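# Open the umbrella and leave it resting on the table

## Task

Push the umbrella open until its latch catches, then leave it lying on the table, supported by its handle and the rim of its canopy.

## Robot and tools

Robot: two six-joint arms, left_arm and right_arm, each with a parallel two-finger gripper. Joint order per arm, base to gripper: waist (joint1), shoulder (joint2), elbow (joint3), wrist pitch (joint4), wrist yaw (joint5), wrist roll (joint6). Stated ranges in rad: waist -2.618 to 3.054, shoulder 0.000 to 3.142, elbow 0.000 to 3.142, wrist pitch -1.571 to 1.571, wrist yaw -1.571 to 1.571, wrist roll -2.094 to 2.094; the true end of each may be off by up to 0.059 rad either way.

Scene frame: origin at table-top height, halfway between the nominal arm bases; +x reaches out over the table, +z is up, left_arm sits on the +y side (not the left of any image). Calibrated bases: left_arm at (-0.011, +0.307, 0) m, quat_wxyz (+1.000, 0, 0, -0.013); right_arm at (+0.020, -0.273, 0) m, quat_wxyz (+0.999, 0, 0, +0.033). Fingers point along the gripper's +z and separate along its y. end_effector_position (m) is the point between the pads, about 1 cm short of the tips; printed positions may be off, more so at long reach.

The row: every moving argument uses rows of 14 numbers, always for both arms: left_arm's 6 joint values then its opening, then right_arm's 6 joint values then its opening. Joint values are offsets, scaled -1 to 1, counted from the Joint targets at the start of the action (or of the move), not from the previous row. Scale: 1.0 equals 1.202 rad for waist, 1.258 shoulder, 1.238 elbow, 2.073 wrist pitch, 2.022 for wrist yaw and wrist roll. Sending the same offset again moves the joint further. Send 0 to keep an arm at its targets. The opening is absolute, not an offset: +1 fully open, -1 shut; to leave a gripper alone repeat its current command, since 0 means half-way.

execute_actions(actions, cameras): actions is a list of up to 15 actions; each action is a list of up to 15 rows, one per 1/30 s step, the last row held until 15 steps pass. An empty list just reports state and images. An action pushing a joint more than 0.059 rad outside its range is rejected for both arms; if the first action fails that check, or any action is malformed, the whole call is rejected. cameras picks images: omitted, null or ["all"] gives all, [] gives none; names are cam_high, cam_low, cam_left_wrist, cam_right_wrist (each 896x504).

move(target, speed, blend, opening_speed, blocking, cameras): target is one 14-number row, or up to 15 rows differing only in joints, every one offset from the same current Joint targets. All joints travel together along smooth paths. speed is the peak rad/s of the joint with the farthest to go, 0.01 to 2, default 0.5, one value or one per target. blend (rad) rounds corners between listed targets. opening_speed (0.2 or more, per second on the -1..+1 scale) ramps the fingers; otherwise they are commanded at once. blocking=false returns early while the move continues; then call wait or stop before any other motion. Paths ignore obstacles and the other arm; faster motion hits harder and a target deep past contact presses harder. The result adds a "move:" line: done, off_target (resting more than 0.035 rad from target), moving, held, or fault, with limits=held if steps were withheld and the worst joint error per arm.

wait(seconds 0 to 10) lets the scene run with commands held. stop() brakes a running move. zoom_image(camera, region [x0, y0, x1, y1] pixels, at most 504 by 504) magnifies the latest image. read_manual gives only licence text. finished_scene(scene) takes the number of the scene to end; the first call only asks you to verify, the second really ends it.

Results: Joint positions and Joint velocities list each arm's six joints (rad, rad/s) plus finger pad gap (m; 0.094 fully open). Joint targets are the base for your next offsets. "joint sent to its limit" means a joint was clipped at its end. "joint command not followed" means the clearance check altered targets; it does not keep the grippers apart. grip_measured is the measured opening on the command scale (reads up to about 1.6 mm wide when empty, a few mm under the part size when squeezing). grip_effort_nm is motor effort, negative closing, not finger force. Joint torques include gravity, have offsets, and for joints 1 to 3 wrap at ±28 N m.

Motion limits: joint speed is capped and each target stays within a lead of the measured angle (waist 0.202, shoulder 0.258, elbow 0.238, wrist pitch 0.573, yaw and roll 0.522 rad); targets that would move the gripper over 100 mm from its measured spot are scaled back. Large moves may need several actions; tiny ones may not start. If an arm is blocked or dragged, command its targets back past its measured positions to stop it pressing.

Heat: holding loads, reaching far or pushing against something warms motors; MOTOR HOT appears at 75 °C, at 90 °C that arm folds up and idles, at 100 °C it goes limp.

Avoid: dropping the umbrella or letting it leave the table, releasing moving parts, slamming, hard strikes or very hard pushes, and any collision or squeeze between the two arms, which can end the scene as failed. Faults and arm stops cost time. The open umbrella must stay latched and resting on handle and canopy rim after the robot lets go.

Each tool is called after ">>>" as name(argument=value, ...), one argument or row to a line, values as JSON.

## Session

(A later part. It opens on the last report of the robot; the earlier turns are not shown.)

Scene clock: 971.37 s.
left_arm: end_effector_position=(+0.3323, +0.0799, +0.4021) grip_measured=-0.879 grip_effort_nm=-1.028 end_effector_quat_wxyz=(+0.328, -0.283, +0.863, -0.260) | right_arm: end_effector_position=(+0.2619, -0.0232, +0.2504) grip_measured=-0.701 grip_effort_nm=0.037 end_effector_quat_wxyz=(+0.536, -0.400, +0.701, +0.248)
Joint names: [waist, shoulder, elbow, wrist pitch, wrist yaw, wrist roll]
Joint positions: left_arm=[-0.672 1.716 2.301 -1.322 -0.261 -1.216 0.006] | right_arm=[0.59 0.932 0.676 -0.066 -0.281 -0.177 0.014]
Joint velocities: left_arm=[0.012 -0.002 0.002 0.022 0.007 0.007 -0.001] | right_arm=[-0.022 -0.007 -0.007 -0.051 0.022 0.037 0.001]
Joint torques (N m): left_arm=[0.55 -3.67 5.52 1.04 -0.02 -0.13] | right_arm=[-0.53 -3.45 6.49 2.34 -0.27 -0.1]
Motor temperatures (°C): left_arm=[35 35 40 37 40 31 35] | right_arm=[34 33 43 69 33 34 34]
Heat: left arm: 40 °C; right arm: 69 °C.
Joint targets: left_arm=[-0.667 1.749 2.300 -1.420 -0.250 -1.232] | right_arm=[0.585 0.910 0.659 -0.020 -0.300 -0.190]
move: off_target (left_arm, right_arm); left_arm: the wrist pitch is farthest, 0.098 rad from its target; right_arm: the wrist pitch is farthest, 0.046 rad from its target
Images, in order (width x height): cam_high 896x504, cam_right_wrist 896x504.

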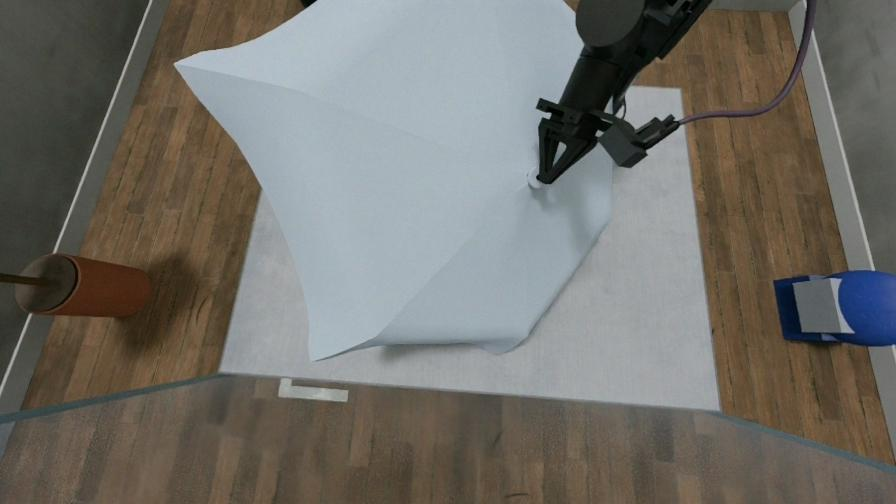

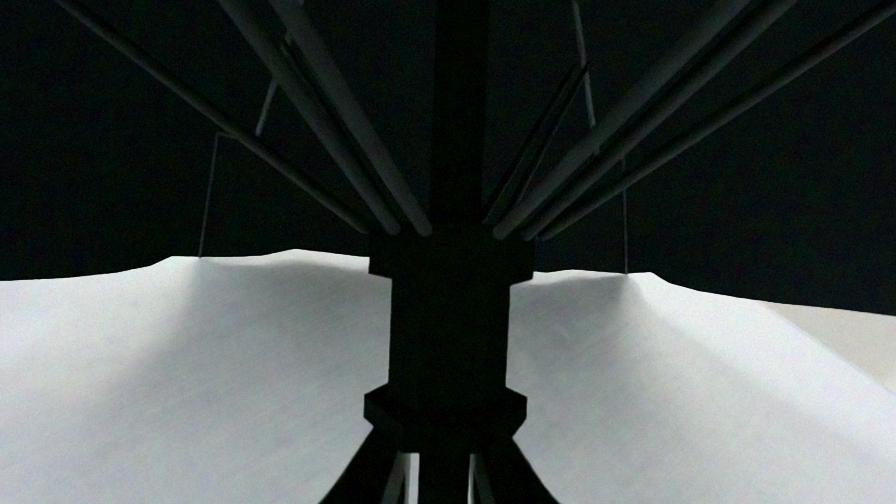

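>>> move(
  target=[-0.0316, 0.0763, 0.2141, -0.0338, -0.0336, -0.0035, -0.93, -0.0308, -0.0564, -0.0864, 0.013, -0.0198, -0.0158, -0.70],
  speed=0.2,
)

Scene clock: 1012.07 s.
left_arm: end_effector_position=(+0.3274, +0.0786, +0.4058) grip_measured=-0.879 grip_effort_nm=-1.038 end_effector_quat_wxyz=(+0.323, -0.283, +0.873, -0.232) | right_arm: end_effector_position=(+0.2539, -0.0352, +0.2396) grip_measured=-0.701 grip_effort_nm=0.037 end_effector_quat_wxyz=(+0.552, -0.408, +0.684, +0.247)
Joint names: [waist, shoulder, elbow, wrist pitch, wrist yaw, wrist roll]
Joint positions: left_arm=[-0.698 1.833 2.536 -1.5 -0.298 -1.228 0.006] | right_arm=[0.554 0.856 0.575 -0.006 -0.325 -0.211 0.014]
Joint velocities: left_arm=[-0.007 0.002 -0.022 -0.037 0.037 -0.022 0] | right_arm=[-0.002 0.012 -0.007 -0.037 0.051 0.081 0]
Joint torques (N m): left_arm=[-0.53 -5.56 7.35 2.07 -0.34 -0.08] | right_arm=[-0.57 -2.66 6.09 2.02 -0.24 -0.08]
Motor temperatures (°C): left_arm=[34 35 41 37 36 31 35] | right_arm=[34 34 39 63 33 34 34]
Heat: left arm: 41 °C; right arm: 63 °C.
Joint targets: left_arm=[-0.704 1.845 2.565 -1.490 -0.318 -1.240] | right_arm=[0.548 0.839 0.553 0.007 -0.340 -0.222]
move: done

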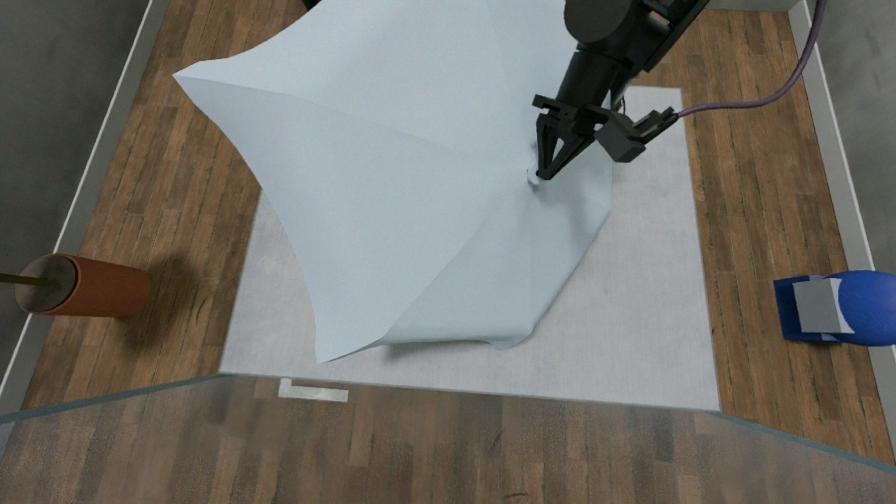

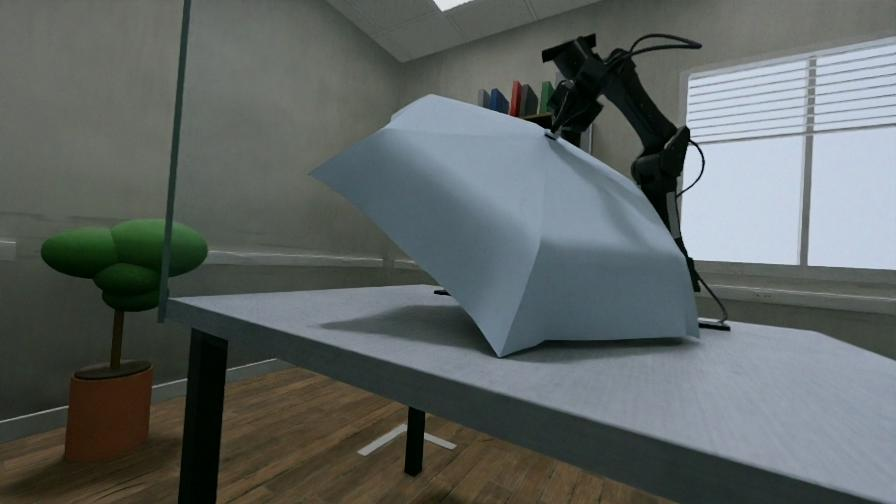

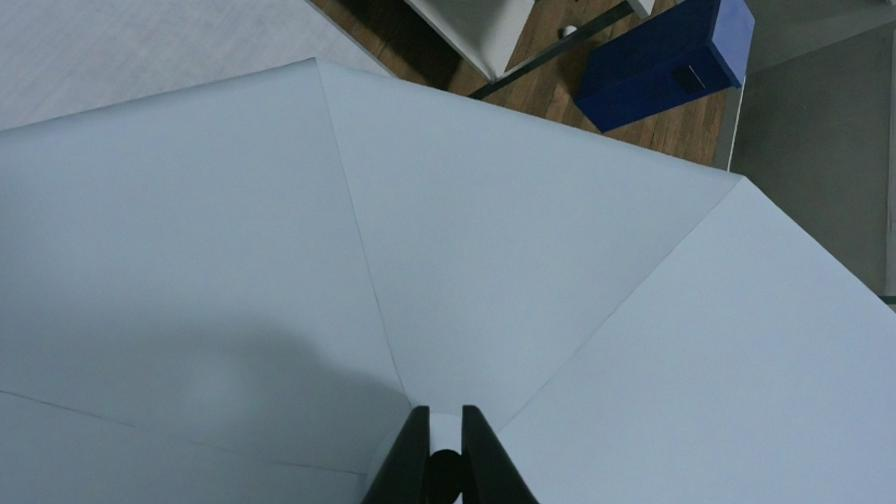

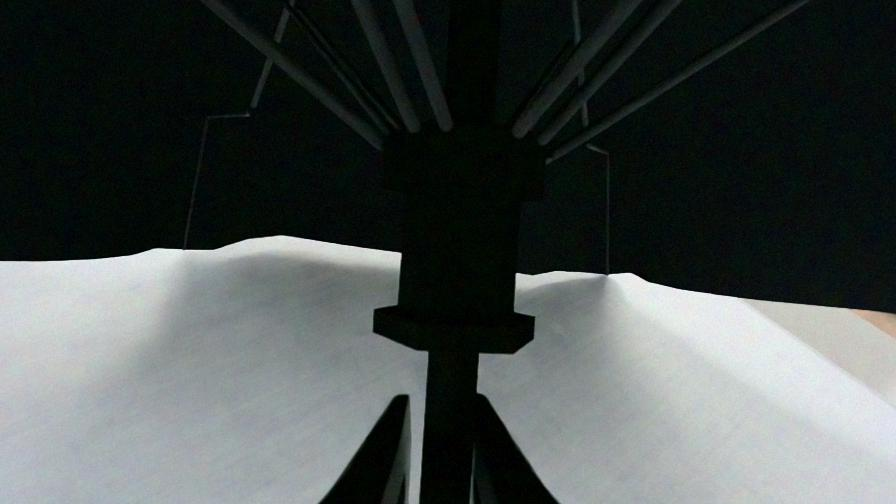

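>>> move(
  target=[-0.025, 0, -0.0202, 0.0048, 0.0692, 0, -0.93, 0.0541, 0.0906, 0.1616, 0.04, 0.0104, 0.0193, -0.70],
  speed=0.2,
)

Scene clock: 1028.13 s.
left_arm: end_effector_position=(+0.3276, +0.0737, +0.4089) grip_measured=-0.879 grip_effort_nm=-1.033 end_effector_quat_wxyz=(+0.326, -0.280, +0.870, -0.241) | right_arm: end_effector_position=(+0.2638, -0.0179, +0.2522) grip_measured=-0.701 grip_effort_nm=0.032 end_effector_quat_wxyz=(+0.541, -0.406, +0.693, +0.251)
Joint names: [waist, shoulder, elbow, wrist pitch, wrist yaw, wrist roll]
Joint positions: left_arm=[-0.706 1.833 2.537 -1.483 -0.297 -1.229 0.006] | right_arm=[0.594 0.953 0.678 -0.033 -0.29 -0.187 0.014]
Joint velocities: left_arm=[0.002 -0.002 0.002 -0.007 -0.051 0.007 -0.001] | right_arm=[-0.012 0.002 -0.002 0.022 0.037 0.022 -0.001]
Joint torques (N m): left_arm=[-2.43 -5.55 5.27 2 1.01 -0.08] | right_arm=[1.8 -1.88 14.61 3.06 -0.38 0.05]
Motor temperatures (°C): left_arm=[34 35 42 38 36 31 35] | right_arm=[34 33 39 59 33 34 34]
Heat: left arm: 42 °C; right arm: 59 °C.
Joint targets: left_arm=[-0.735 1.845 2.541 -1.480 -0.178 -1.239] | right_arm=[0.613 0.953 0.753 0.089 -0.319 -0.183]
move: off_target (left_arm, right_arm); left_arm: the wrist yaw is farthest, 0.119 rad from its target; right_arm: the wrist pitch is farthest, 0.123 rad from its target

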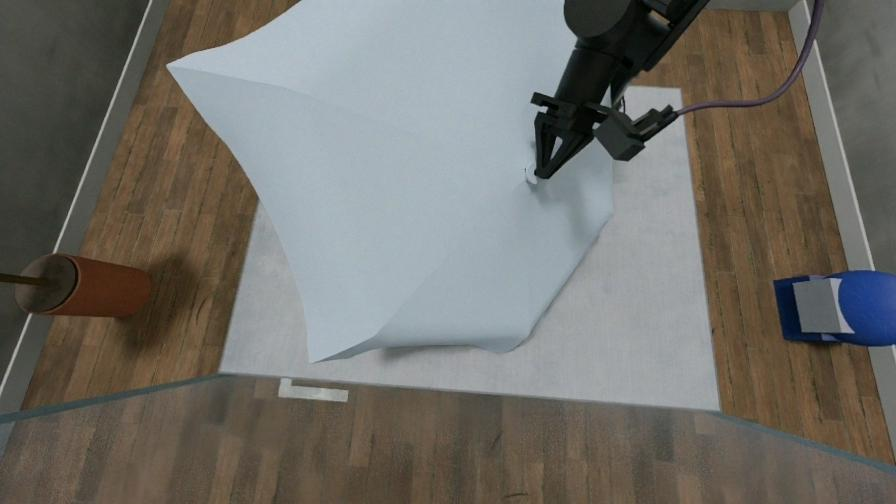

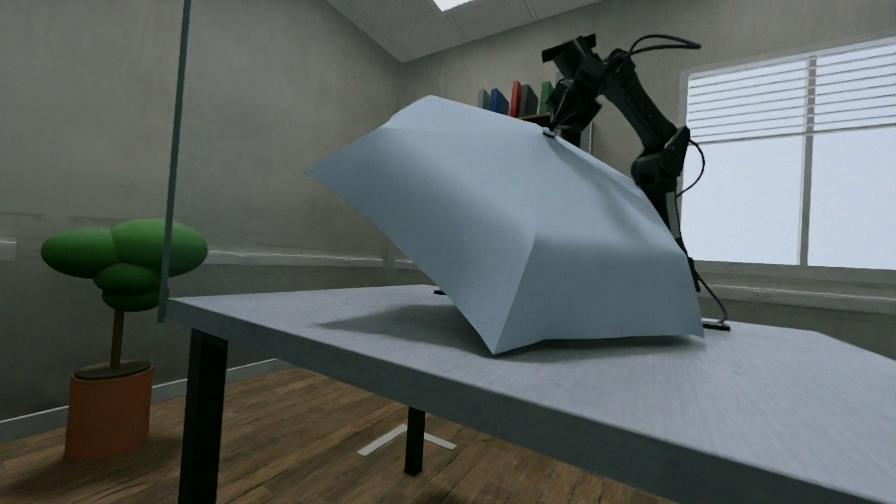

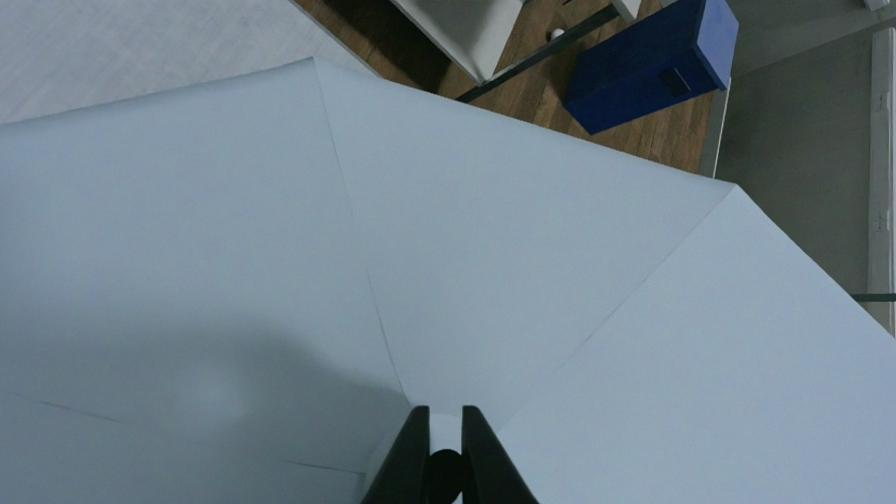

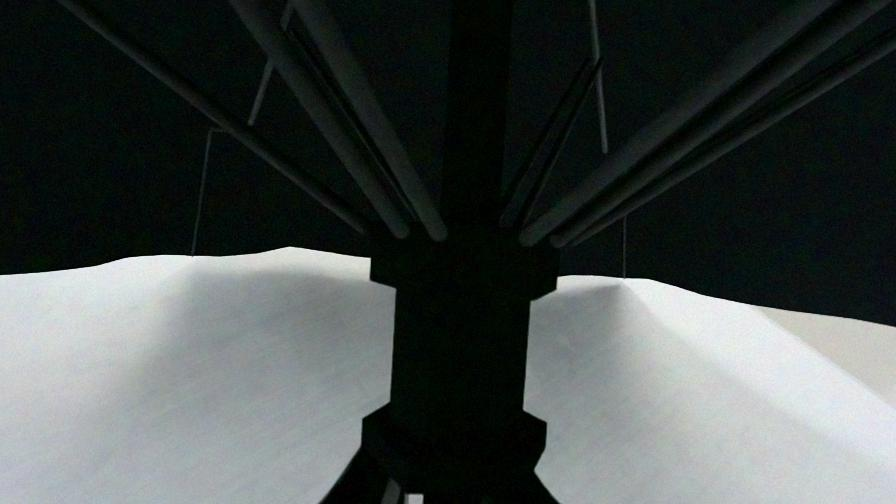

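>>> move(
  target=[-0.0125, 0, -0.0162, -0.0048, 0.0396, 0, -0.93, 0.0369, 0.0678, 0.1163, 0.0062, 0.0089, 0.0129, -0.70],
  speed=0.2,
)

Scene clock: 1031.33 s.
left_arm: end_effector_position=(+0.3288, +0.0808, +0.4172) grip_measured=-0.879 grip_effort_nm=-1.038 end_effector_quat_wxyz=(+0.343, -0.286, +0.862, -0.241) | right_arm: end_effector_position=(+0.2739, -0.0047, +0.2639) grip_measured=-0.701 grip_effort_nm=0.022 end_effector_quat_wxyz=(+0.524, -0.399, +0.711, +0.247)
Joint names: [waist, shoulder, elbow, wrist pitch, wrist yaw, wrist roll]
Joint positions: left_arm=[-0.704 1.818 2.537 -1.473 -0.328 -1.229 0.006] | right_arm=[0.628 1.036 0.799 -0.109 -0.243 -0.156 0.014]
Joint velocities: left_arm=[-0.002 0.002 0.002 0.051 0.007 -0.022 0] | right_arm=[-0.012 -0.017 -0.012 -0.051 -0.007 0.022 0]
Joint torques (N m): left_arm=[-3.86 -4.36 3.67 1.81 2.09 -0.08] | right_arm=[2.89 -2.4 16.7 3.89 -0.73 0.02]
Motor temperatures (°C): left_arm=[34 35 42 39 36 31 35] | right_arm=[34 33 40 61 33 34 34]
Heat: left arm: 42 °C; right arm: 61 °C.
Joint targets: left_arm=[-0.750 1.846 2.521 -1.490 -0.098 -1.240] | right_arm=[0.657 1.038 0.896 0.102 -0.301 -0.157]
move: off_target (left_arm, right_arm); left_arm: the wrist yaw is farthest, 0.231 rad from its target; right_arm: the wrist pitch is farthest, 0.210 rad from its target

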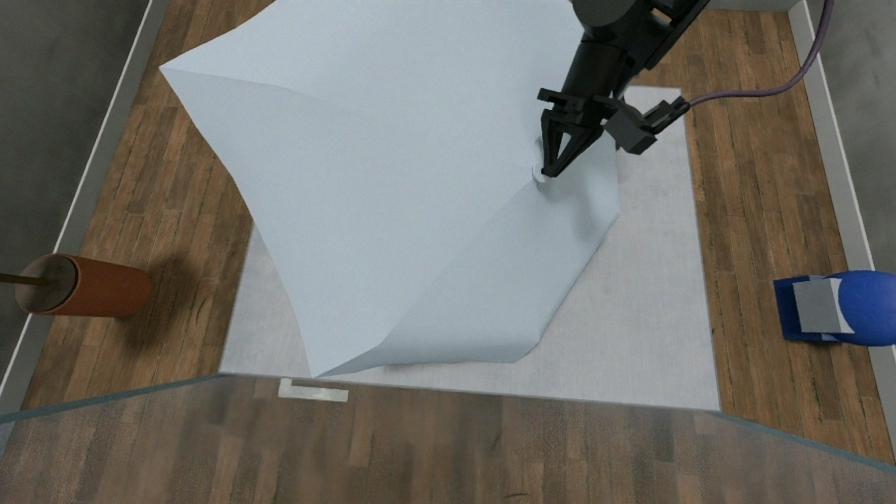

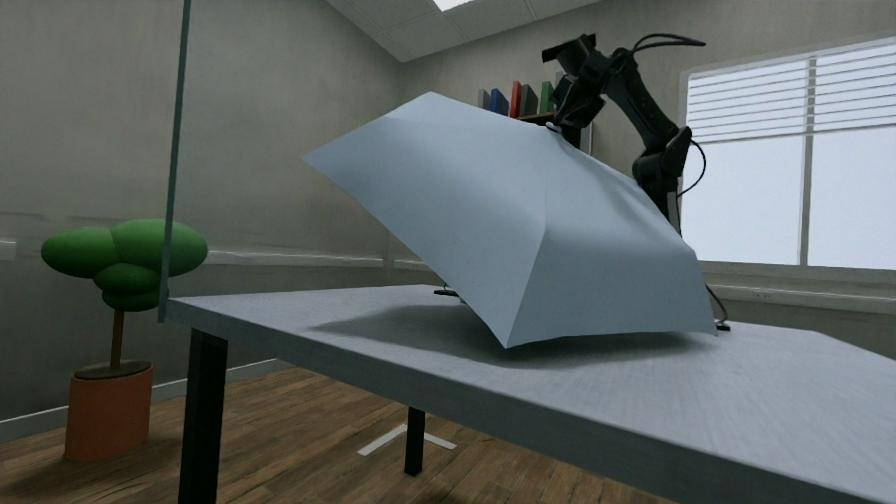

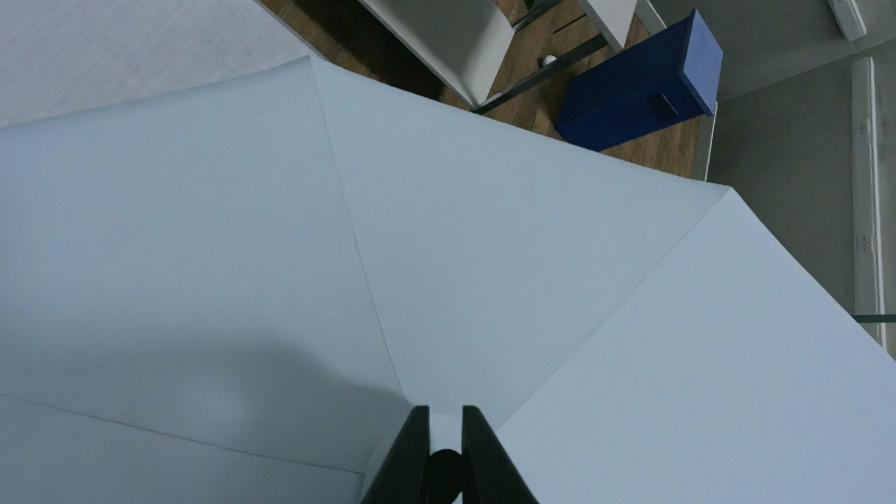

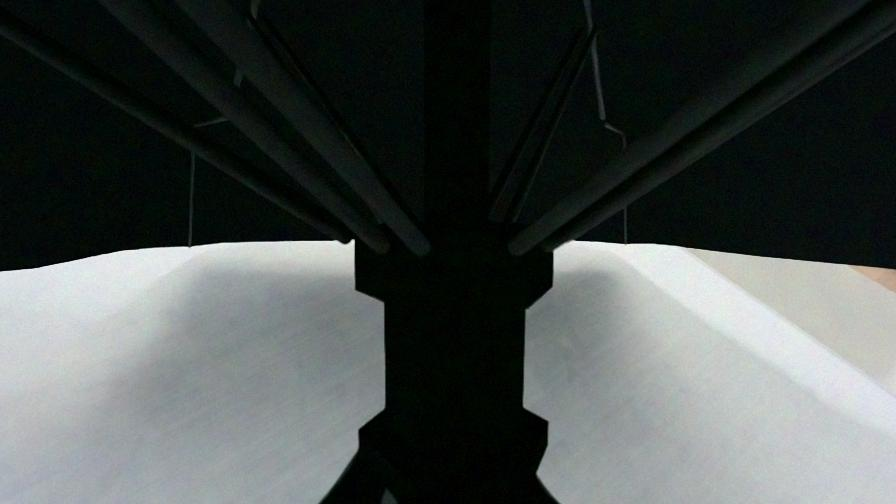

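>>> move(
  target=[-0.0125, 0, -0.0162, -0.0096, 0.0396, 0, -0.93, 0.0208, 0.035, 0.084, 0.028, -0.002, 0.004, -0.70],
  speed=0.15,
)

Scene clock: 1035.43 s.
left_arm: end_effector_position=(+0.3276, +0.0789, +0.4189) grip_measured=-0.879 grip_effort_nm=-1.033 end_effector_quat_wxyz=(+0.340, -0.283, +0.862, -0.248) | right_arm: end_effector_position=(+0.2768, -0.0001, +0.2672) grip_measured=-0.701 grip_effort_nm=0.032 end_effector_quat_wxyz=(+0.510, -0.397, +0.722, +0.245)
Joint names: [waist, shoulder, elbow, wrist pitch, wrist yaw, wrist roll]
Joint positions: left_arm=[-0.704 1.815 2.537 -1.468 -0.315 -1.226 0.006] | right_arm=[0.64 1.071 0.858 -0.165 -0.227 -0.145 0.014]
Joint velocities: left_arm=[0.002 0.007 -0.007 -0.007 -0.037 0.022 0] | right_arm=[0.012 -0.017 -0.002 -0.037 -0.037 0.022 0]
Joint torques (N m): left_arm=[-5.18 -4.11 2.11 1.58 2.76 -0.11] | right_arm=[2.86 -2.17 16.58 3.97 -0.64 -0.01]
Motor temperatures (°C): left_arm=[34 35 41 39 37 31 35] | right_arm=[34 33 41 65 33 34 34]
Heat: left arm: 41 °C; right arm: 65 °C.
Joint targets: left_arm=[-0.765 1.846 2.501 -1.510 -0.018 -1.240] | right_arm=[0.669 1.079 0.955 0.056 -0.280 -0.147]
move: off_target (left_arm, right_arm); left_arm: the wrist yaw is farthest, 0.297 rad from its target; right_arm: the wrist pitch is farthest, 0.325 rad from its target

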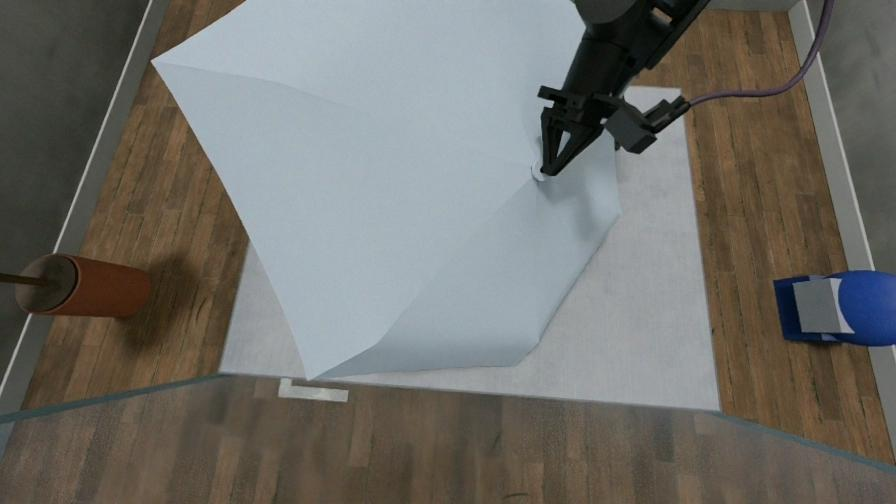

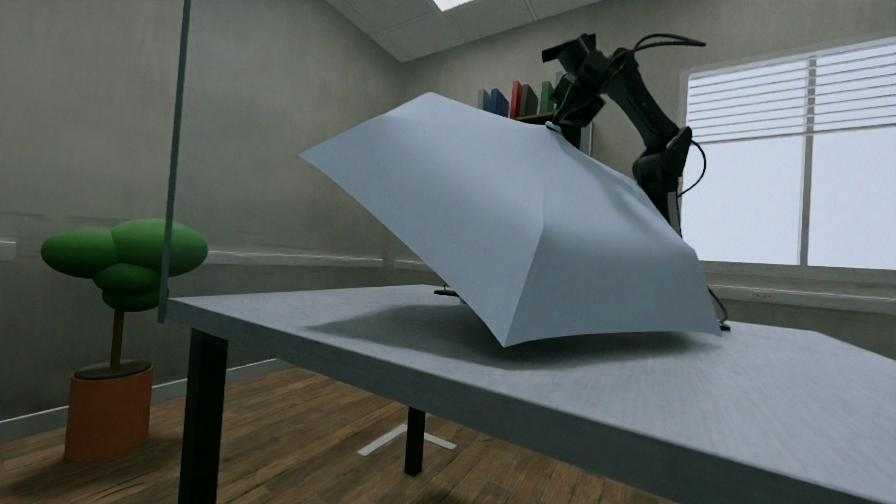

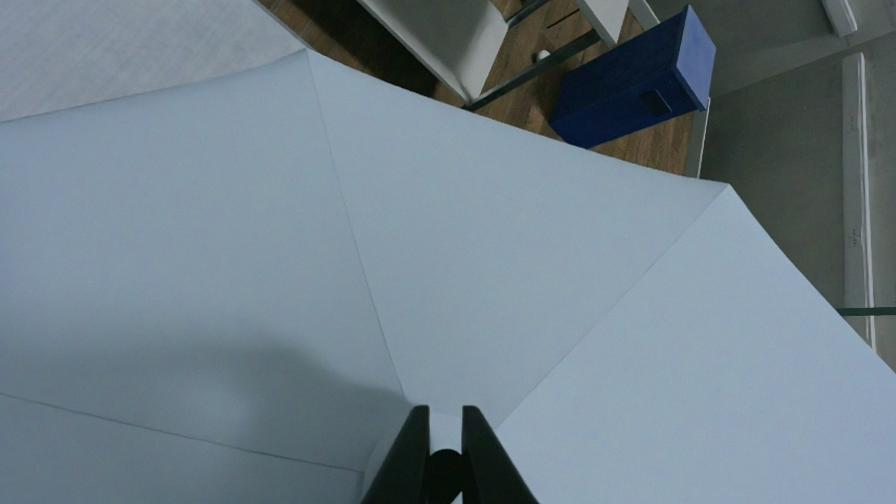

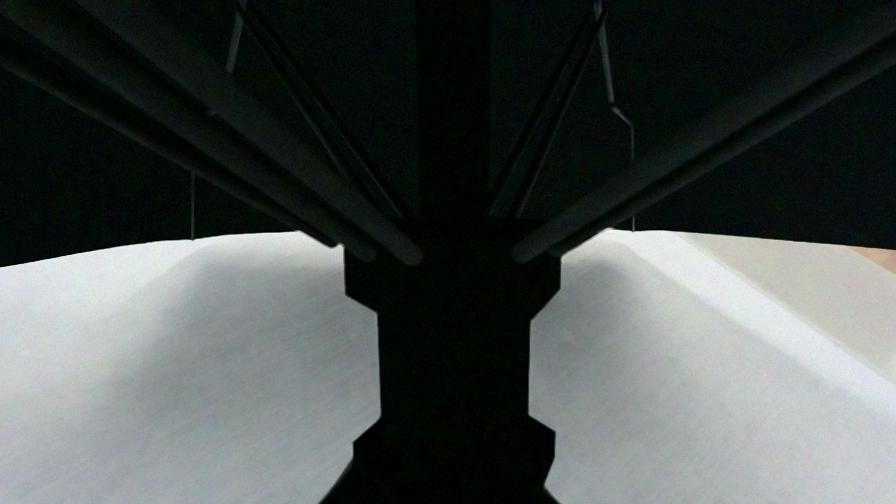

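>>> move(
  target=[0.0507, -0.0008, 0.0517, 0.0265, -0.1484, 0, -0.93, -0.0699, -0.1343, -0.2391, -0.0367, -0.0099, -0.0213, -0.70],
  speed=0.3,
  cameras=["cam_high", "cam_low", "cam_right_wrist"],
)

Scene clock: 1057.67 s.
left_arm: end_effector_position=(+0.3290, +0.0743, +0.4109) grip_measured=-0.879 grip_effort_nm=-1.028 end_effector_quat_wxyz=(+0.330, -0.280, +0.868, -0.243) | right_arm: end_effector_position=(+0.2643, -0.0244, +0.2520) grip_measured=-0.701 grip_effort_nm=0.042 end_effector_quat_wxyz=(+0.540, -0.397, +0.701, +0.244)
Joint names: [waist, shoulder, elbow, wrist pitch, wrist yaw, wrist roll]
Joint positions: left_arm=[-0.705 1.831 2.537 -1.475 -0.301 -1.226 0.006] | right_arm=[0.588 0.932 0.676 -0.058 -0.272 -0.177 0.014]
Joint velocities: left_arm=[-0.012 -0.002 0.002 -0.081 0.095 -0.007 0] | right_arm=[0.002 -0.002 -0.002 0.066 0.051 -0.022 0.001]
Joint torques (N m): left_arm=[0.14 -5.53 7.24 2.2 -0.3 -0.11] | right_arm=[-0.32 -3.55 6.42 2.26 -0.36 -0.12]
Motor temperatures (°C): left_arm=[35 35 40 40 44 31 35] | right_arm=[34 33 46 75 33 34 34]
Heat: left arm: 44 °C; right arm: 75 °C. Fold the right arm in close to its base, or ease its load, before you think long.
Joint targets: left_arm=[-0.704 1.844 2.565 -1.455 -0.318 -1.239] | right_arm=[0.585 0.910 0.659 -0.021 -0.300 -0.191]
MOTOR HOT: the wrist pitch of the right arm reports 75 °C; the controller's stop level is 90 °C. To cool a motor, set the load down, stop pushing, or move to a pose that needs little force.
move: off_target (right_arm); right_arm: the wrist pitch is farthest, 0.038 rad from its target
Images, in order (width x height): cam_high 896x504, cam_low 896x504, cam_right_wrist 896x504.

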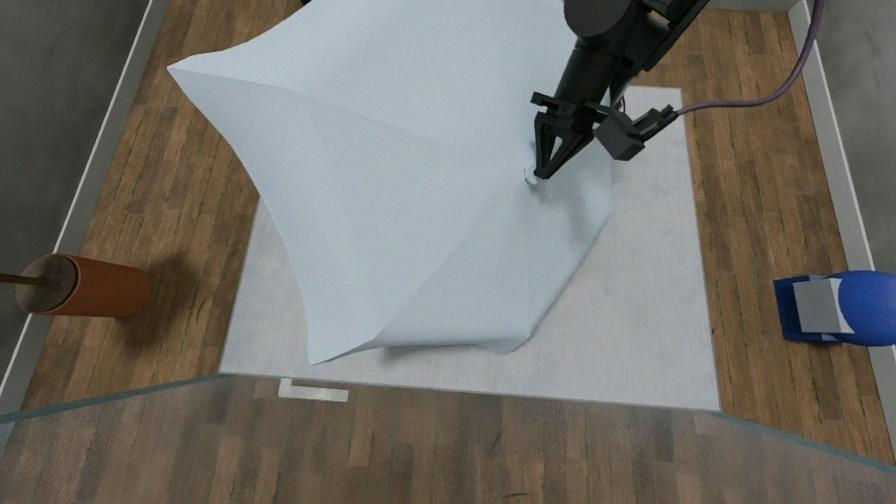

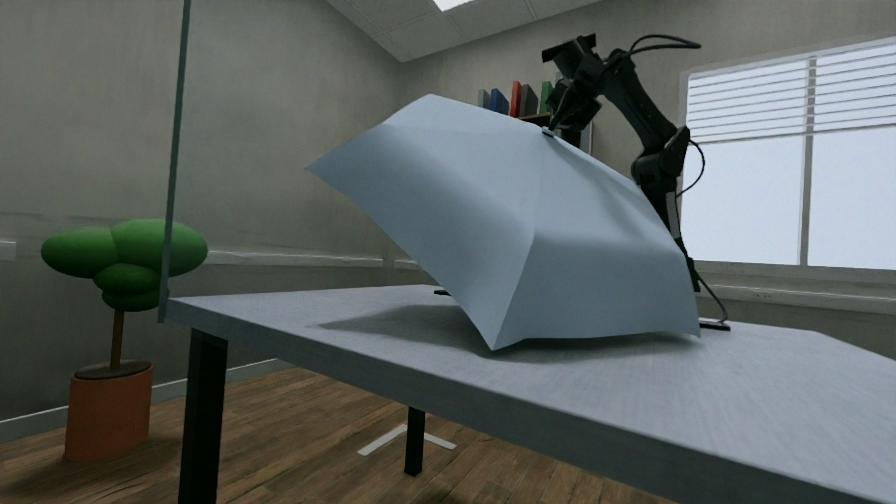

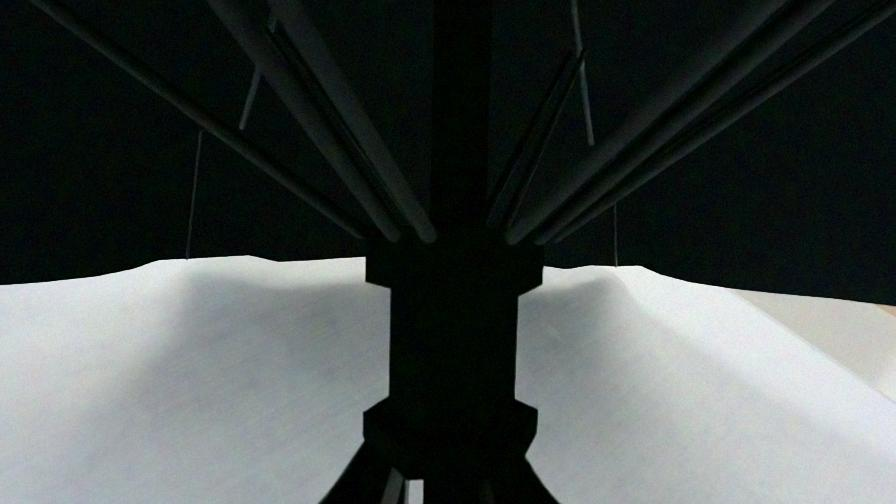

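>>> move(
  target=[0, 0, 0, 0, 0, 0, -0.93, -0.0458, -0.0874, -0.1284, 0.0101, -0.0198, -0.0143, -0.70],
  speed=0.3,
  cameras=["cam_high", "cam_right_wrist"],
)

Scene clock: 1060.50 s.
left_arm: end_effector_position=(+0.3289, +0.0745, +0.4108) grip_measured=-0.879 grip_effort_nm=-1.038 end_effector_quat_wxyz=(+0.330, -0.280, +0.868, -0.242) | right_arm: end_effector_position=(+0.2512, -0.0456, +0.2237) grip_measured=-0.701 grip_effort_nm=0.042 end_effector_quat_wxyz=(+0.545, -0.400, +0.696, +0.240)
Joint names: [waist, shoulder, elbow, wrist pitch, wrist yaw, wrist roll]
Joint positions: left_arm=[-0.705 1.831 2.537 -1.476 -0.302 -1.226 0.006] | right_arm=[0.535 0.817 0.52 -0.014 -0.32 -0.208 0.014]
Joint velocities: left_arm=[-0.017 -0.017 0.002 0.037 -0.051 0.037 0] | right_arm=[0.007 -0.007 -0.002 0.051 0.022 0.037 0.001]
Joint torques (N m): left_arm=[0.16 -5.53 7.25 2.2 -0.29 -0.11] | right_arm=[-0.47 -2.4 6.16 2.04 -0.27 -0.08]
Motor temperatures (°C): left_arm=[35 35 41 40 43 31 35] | right_arm=[34 33 45 73 33 34 34]
Heat: left arm: 43 °C; right arm: 73 °C. Fold the right arm in close to its base, or ease its load, before you think long.
Joint targets: left_arm=[-0.704 1.844 2.565 -1.455 -0.318 -1.239] | right_arm=[0.530 0.800 0.500 0.001 -0.340 -0.219]
MOTOR HOT: still on. The wrist pitch of the right arm reports 73 °C.
move: done
Images, in order (width x height): cam_high 896x504, cam_right_wrist 896x504.

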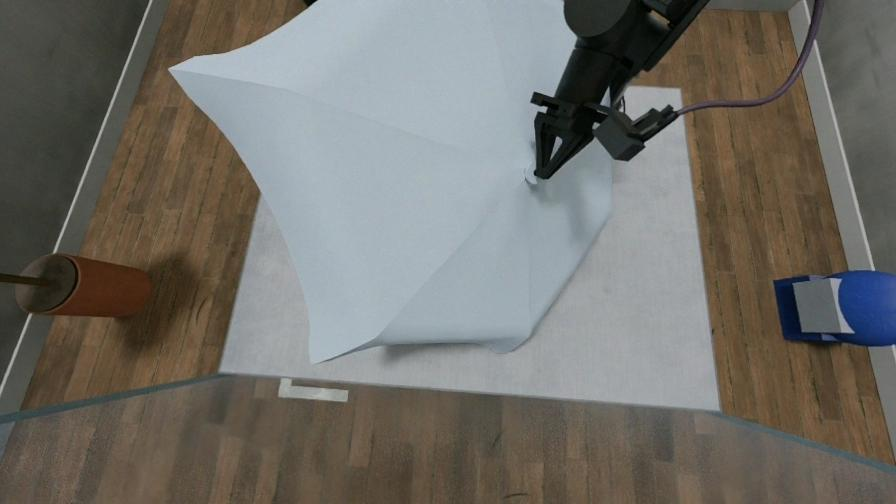

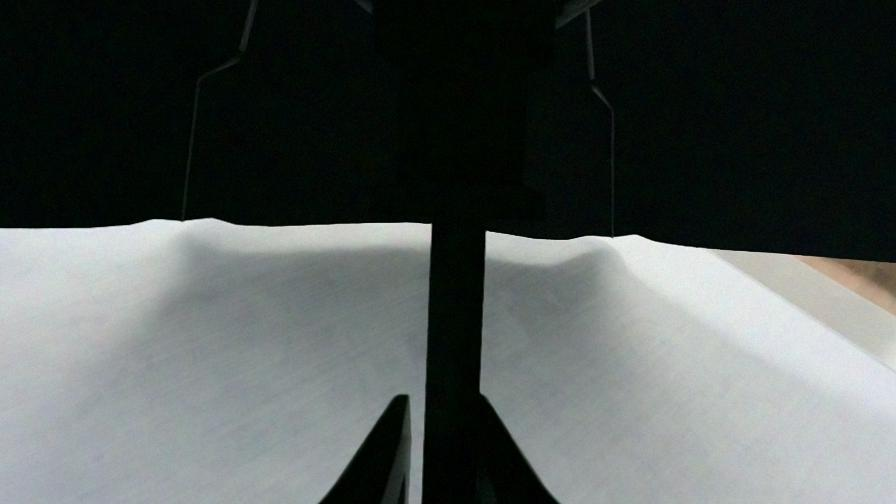

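>>> zoom_image(
  camera="cam_right_wrist",
  region=[200, 0, 704, 300],
)

>>> zoom_image(
  camera="cam_low",
  region=[280, 60, 720, 380],
)

Scaled by 1.000.

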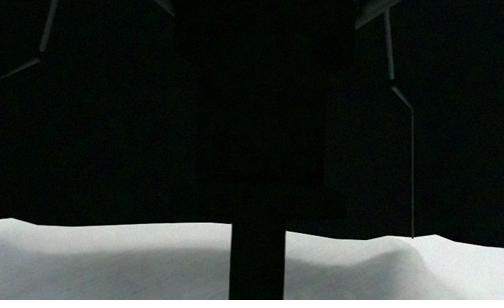

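This scene's latest camera images include none from cam_low. They are from: cam_high, cam_right_wrist. cam_low's image comes with the result of a call that names it in "cameras".

>>> move(
  target=[
    [0,0,0,0,0,0,-0.93,-0.2554,0.1256,-0.0630,0.1423,-0.3160,0.0831,-0.2],
    [0,0,0,0,0,0,-0.93,-0.3769,0.4126,-0.0549,0.4308,-0.5589,0.3124,-0.2],
  ],
  speed=0.4,
  blend=0.1,
  cameras=["cam_high","cam_low","cam_left_wrist","cam_right_wrist"],
)

Scene clock: 1288.83 s.
left_arm: end_effector_position=(+0.3289, +0.0745, +0.4108) grip_measured=-0.879 grip_effort_nm=-1.038 end_effector_quat_wxyz=(+0.330, -0.280, +0.868, -0.242) | right_arm: end_effector_position=(+0.2384, -0.0605, +0.2278) grip_measured=-0.202 grip_effort_nm=0.081 end_effector_quat_wxyz=(+0.385, -0.404, +0.579, +0.594)
Joint names: [waist, shoulder, elbow, wrist pitch, wrist yaw, wrist roll]
Joint positions: left_arm=[-0.705 1.831 2.537 -1.476 -0.302 -1.226 0.006] | right_arm=[0.082 1.309 0.445 0.882 -1.457 0.404 0.037]
Joint velocities: left_arm=[0.022 0.007 -0.012 0.051 -0.051 0.022 0] | right_arm=[0.017 0.002 -0.002 0.037 0.022 -0.022 -0.001]
Joint torques (N m): left_arm=[0.13 -5.52 7.25 2.2 -0.3 -0.1] | right_arm=[-0.51 -2.61 5.29 1.47 -0.14 0.1]
Motor temperatures (°C): left_arm=[34 36 42 46 34 31 35] | right_arm=[34 33 37 55 33 34 34]
Heat: left arm: 46 °C; right arm: 55 °C.
Joint targets: left_arm=[-0.704 1.844 2.565 -1.455 -0.318 -1.239] | right_arm=[0.076 1.319 0.432 0.894 -1.470 0.412]
MOTOR HOT: cleared for the motors of the right arm.
move: done

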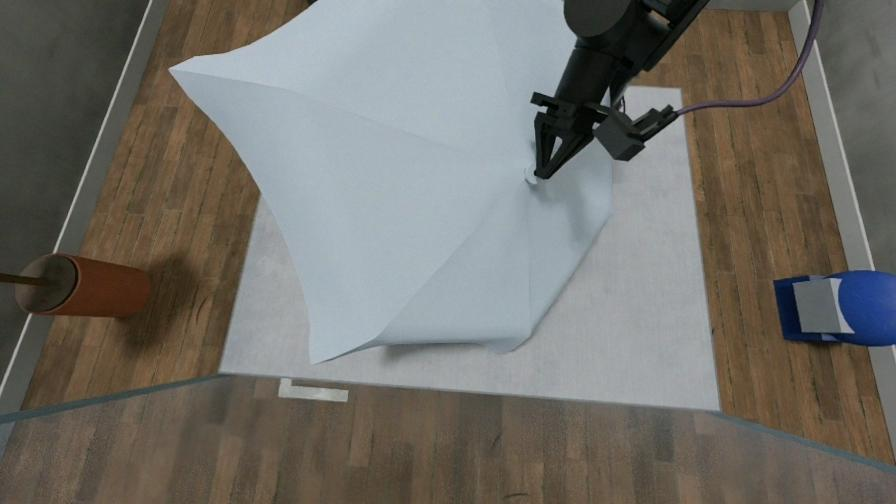

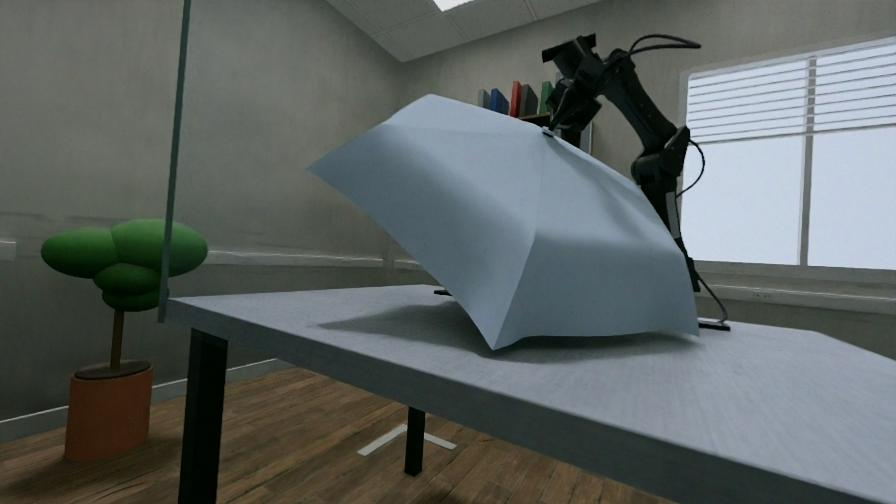

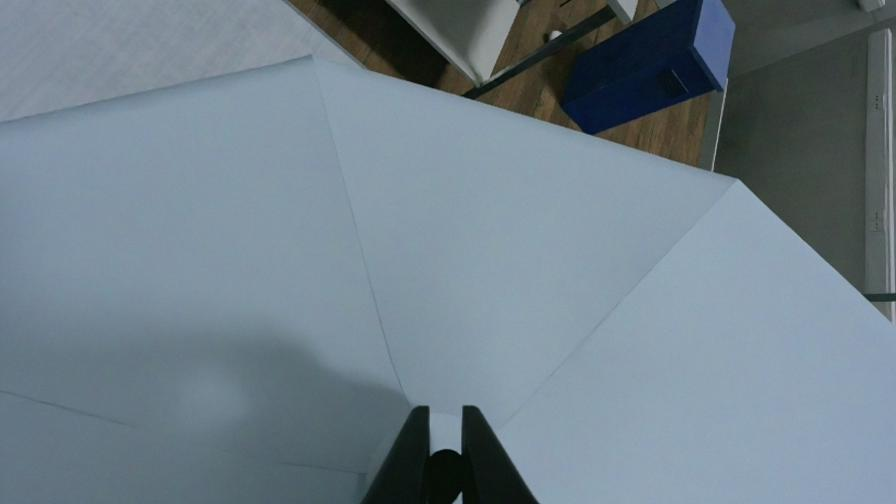

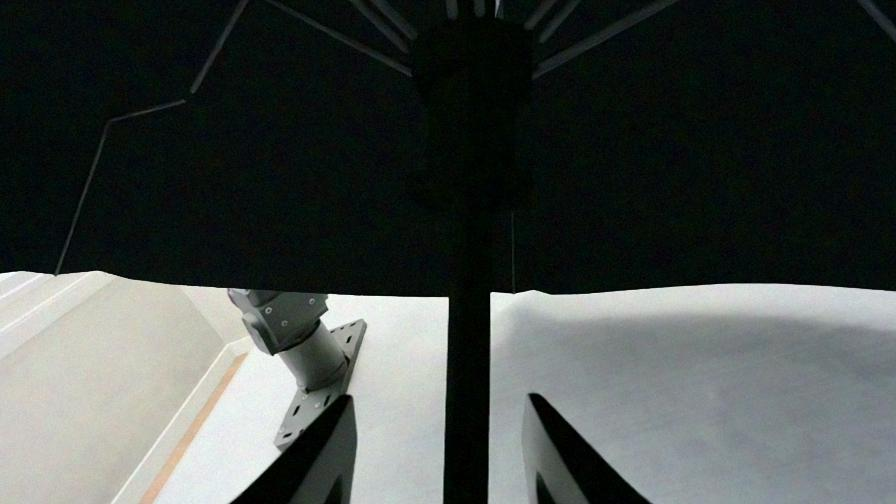

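>>> move(
  target=[0,0,0,0,0,0,-0.93,0.0537,0.0167,0.0872,-0.0511,0.0309,0.0117,-0.2],
  speed=0.3,
  cameras=["cam_right_wrist"],
)

Scene clock: 1316.33 s.
left_arm: end_effector_position=(+0.3289, +0.0745, +0.4108) grip_measured=-0.879 grip_effort_nm=-1.038 end_effector_quat_wxyz=(+0.330, -0.280, +0.868, -0.242) | right_arm: end_effector_position=(+0.2444, -0.0462, +0.2362) grip_measured=-0.202 grip_effort_nm=0.085 end_effector_quat_wxyz=(+0.363, -0.394, +0.588, +0.606)
Joint names: [waist, shoulder, elbow, wrist pitch, wrist yaw, wrist roll]
Joint positions: left_arm=[-0.705 1.831 2.537 -1.476 -0.302 -1.226 0.006] | right_arm=[0.136 1.328 0.511 0.805 -1.42 0.428 0.037]
Joint velocities: left_arm=[-0.017 -0.012 -0.002 -0.037 -0.007 -0.037 0] | right_arm=[-0.032 -0.017 0.002 0.022 -0.022 -0.051 -0.001]
Joint torques (N m): left_arm=[0.13 -5.53 7.25 2.21 -0.3 -0.1] | right_arm=[0.51 -2.71 9.17 1.22 0.12 0.09]
Motor temperatures (°C): left_arm=[34 36 42 46 33 31 35] | right_arm=[34 33 37 51 33 34 34]
Heat: left arm: 46 °C; right arm: 51 °C.
Joint targets: left_arm=[-0.704 1.844 2.565 -1.455 -0.318 -1.239] | right_arm=[0.141 1.340 0.540 0.788 -1.407 0.436]
move: done
Images, in order (width x height): cam_right_wrist 896x504.

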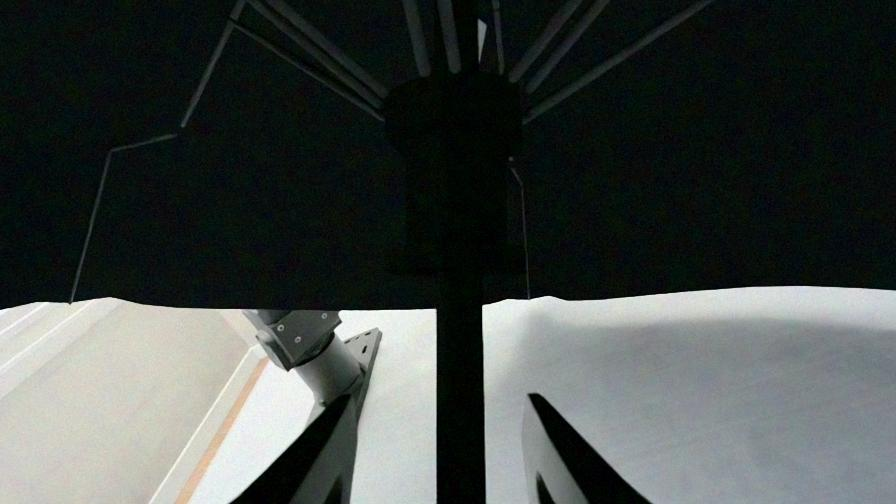

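>>> move(
  target=[0,0,0,0,0,0,-0.93,0.0216,0,0.0557,-0.0275,0.0208,-0.002,-0.66],
  speed=0.3,
  opening_speed=0.5,
  cameras=["cam_right_wrist"],
)

Scene clock: 1321.20 s.
left_arm: end_effector_position=(+0.3289, +0.0745, +0.4108) grip_measured=-0.879 grip_effort_nm=-1.038 end_effector_quat_wxyz=(+0.330, -0.280, +0.868, -0.242) | right_arm: end_effector_position=(+0.2544, -0.0382, +0.2513) grip_measured=-0.658 grip_effort_nm=-0.149 end_effector_quat_wxyz=(+0.371, -0.392, +0.589, +0.602)
Joint names: [waist, shoulder, elbow, wrist pitch, wrist yaw, wrist roll]
Joint positions: left_arm=[-0.705 1.831 2.537 -1.476 -0.302 -1.226 0.006] | right_arm=[0.161 1.328 0.577 0.748 -1.378 0.428 0.016]
Joint velocities: left_arm=[0.002 -0.007 -0.002 -0.037 0.066 0.022 0.001] | right_arm=[0.007 -0.007 0.002 -0.022 -0.007 0.007 -0.001]
Joint torques (N m): left_arm=[0.13 -5.53 7.27 2.2 -0.3 -0.11] | right_arm=[0.51 -2.88 9.58 1.28 0.12 0.05]
Motor temperatures (°C): left_arm=[34 36 42 47 33 31 35] | right_arm=[34 33 37 51 33 34 34]
Heat: left arm: 47 °C; right arm: 51 °C.
Joint targets: left_arm=[-0.704 1.844 2.565 -1.455 -0.318 -1.239] | right_arm=[0.167 1.340 0.609 0.731 -1.365 0.432]
move: done
Images, in order (width x height): cam_right_wrist 896x504.

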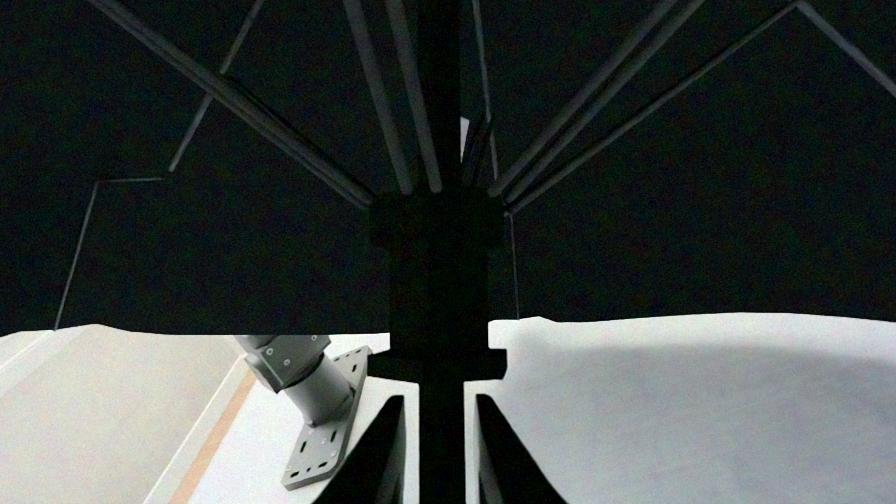

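>>> zoom_image(
  camera="cam_right_wrist",
  region=[360, 0, 560, 220],
)

Scaled by 2.291 from the camera's 896x504 image, which has a finer 1280x720 frame.

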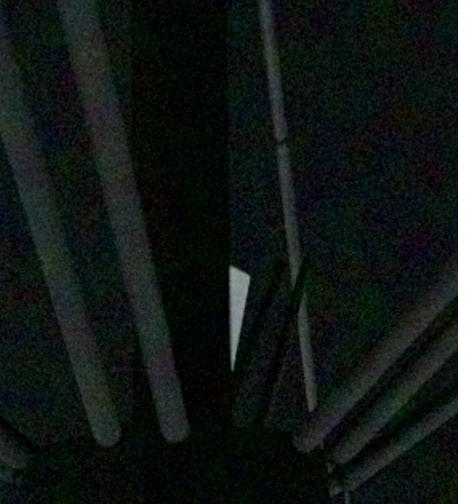

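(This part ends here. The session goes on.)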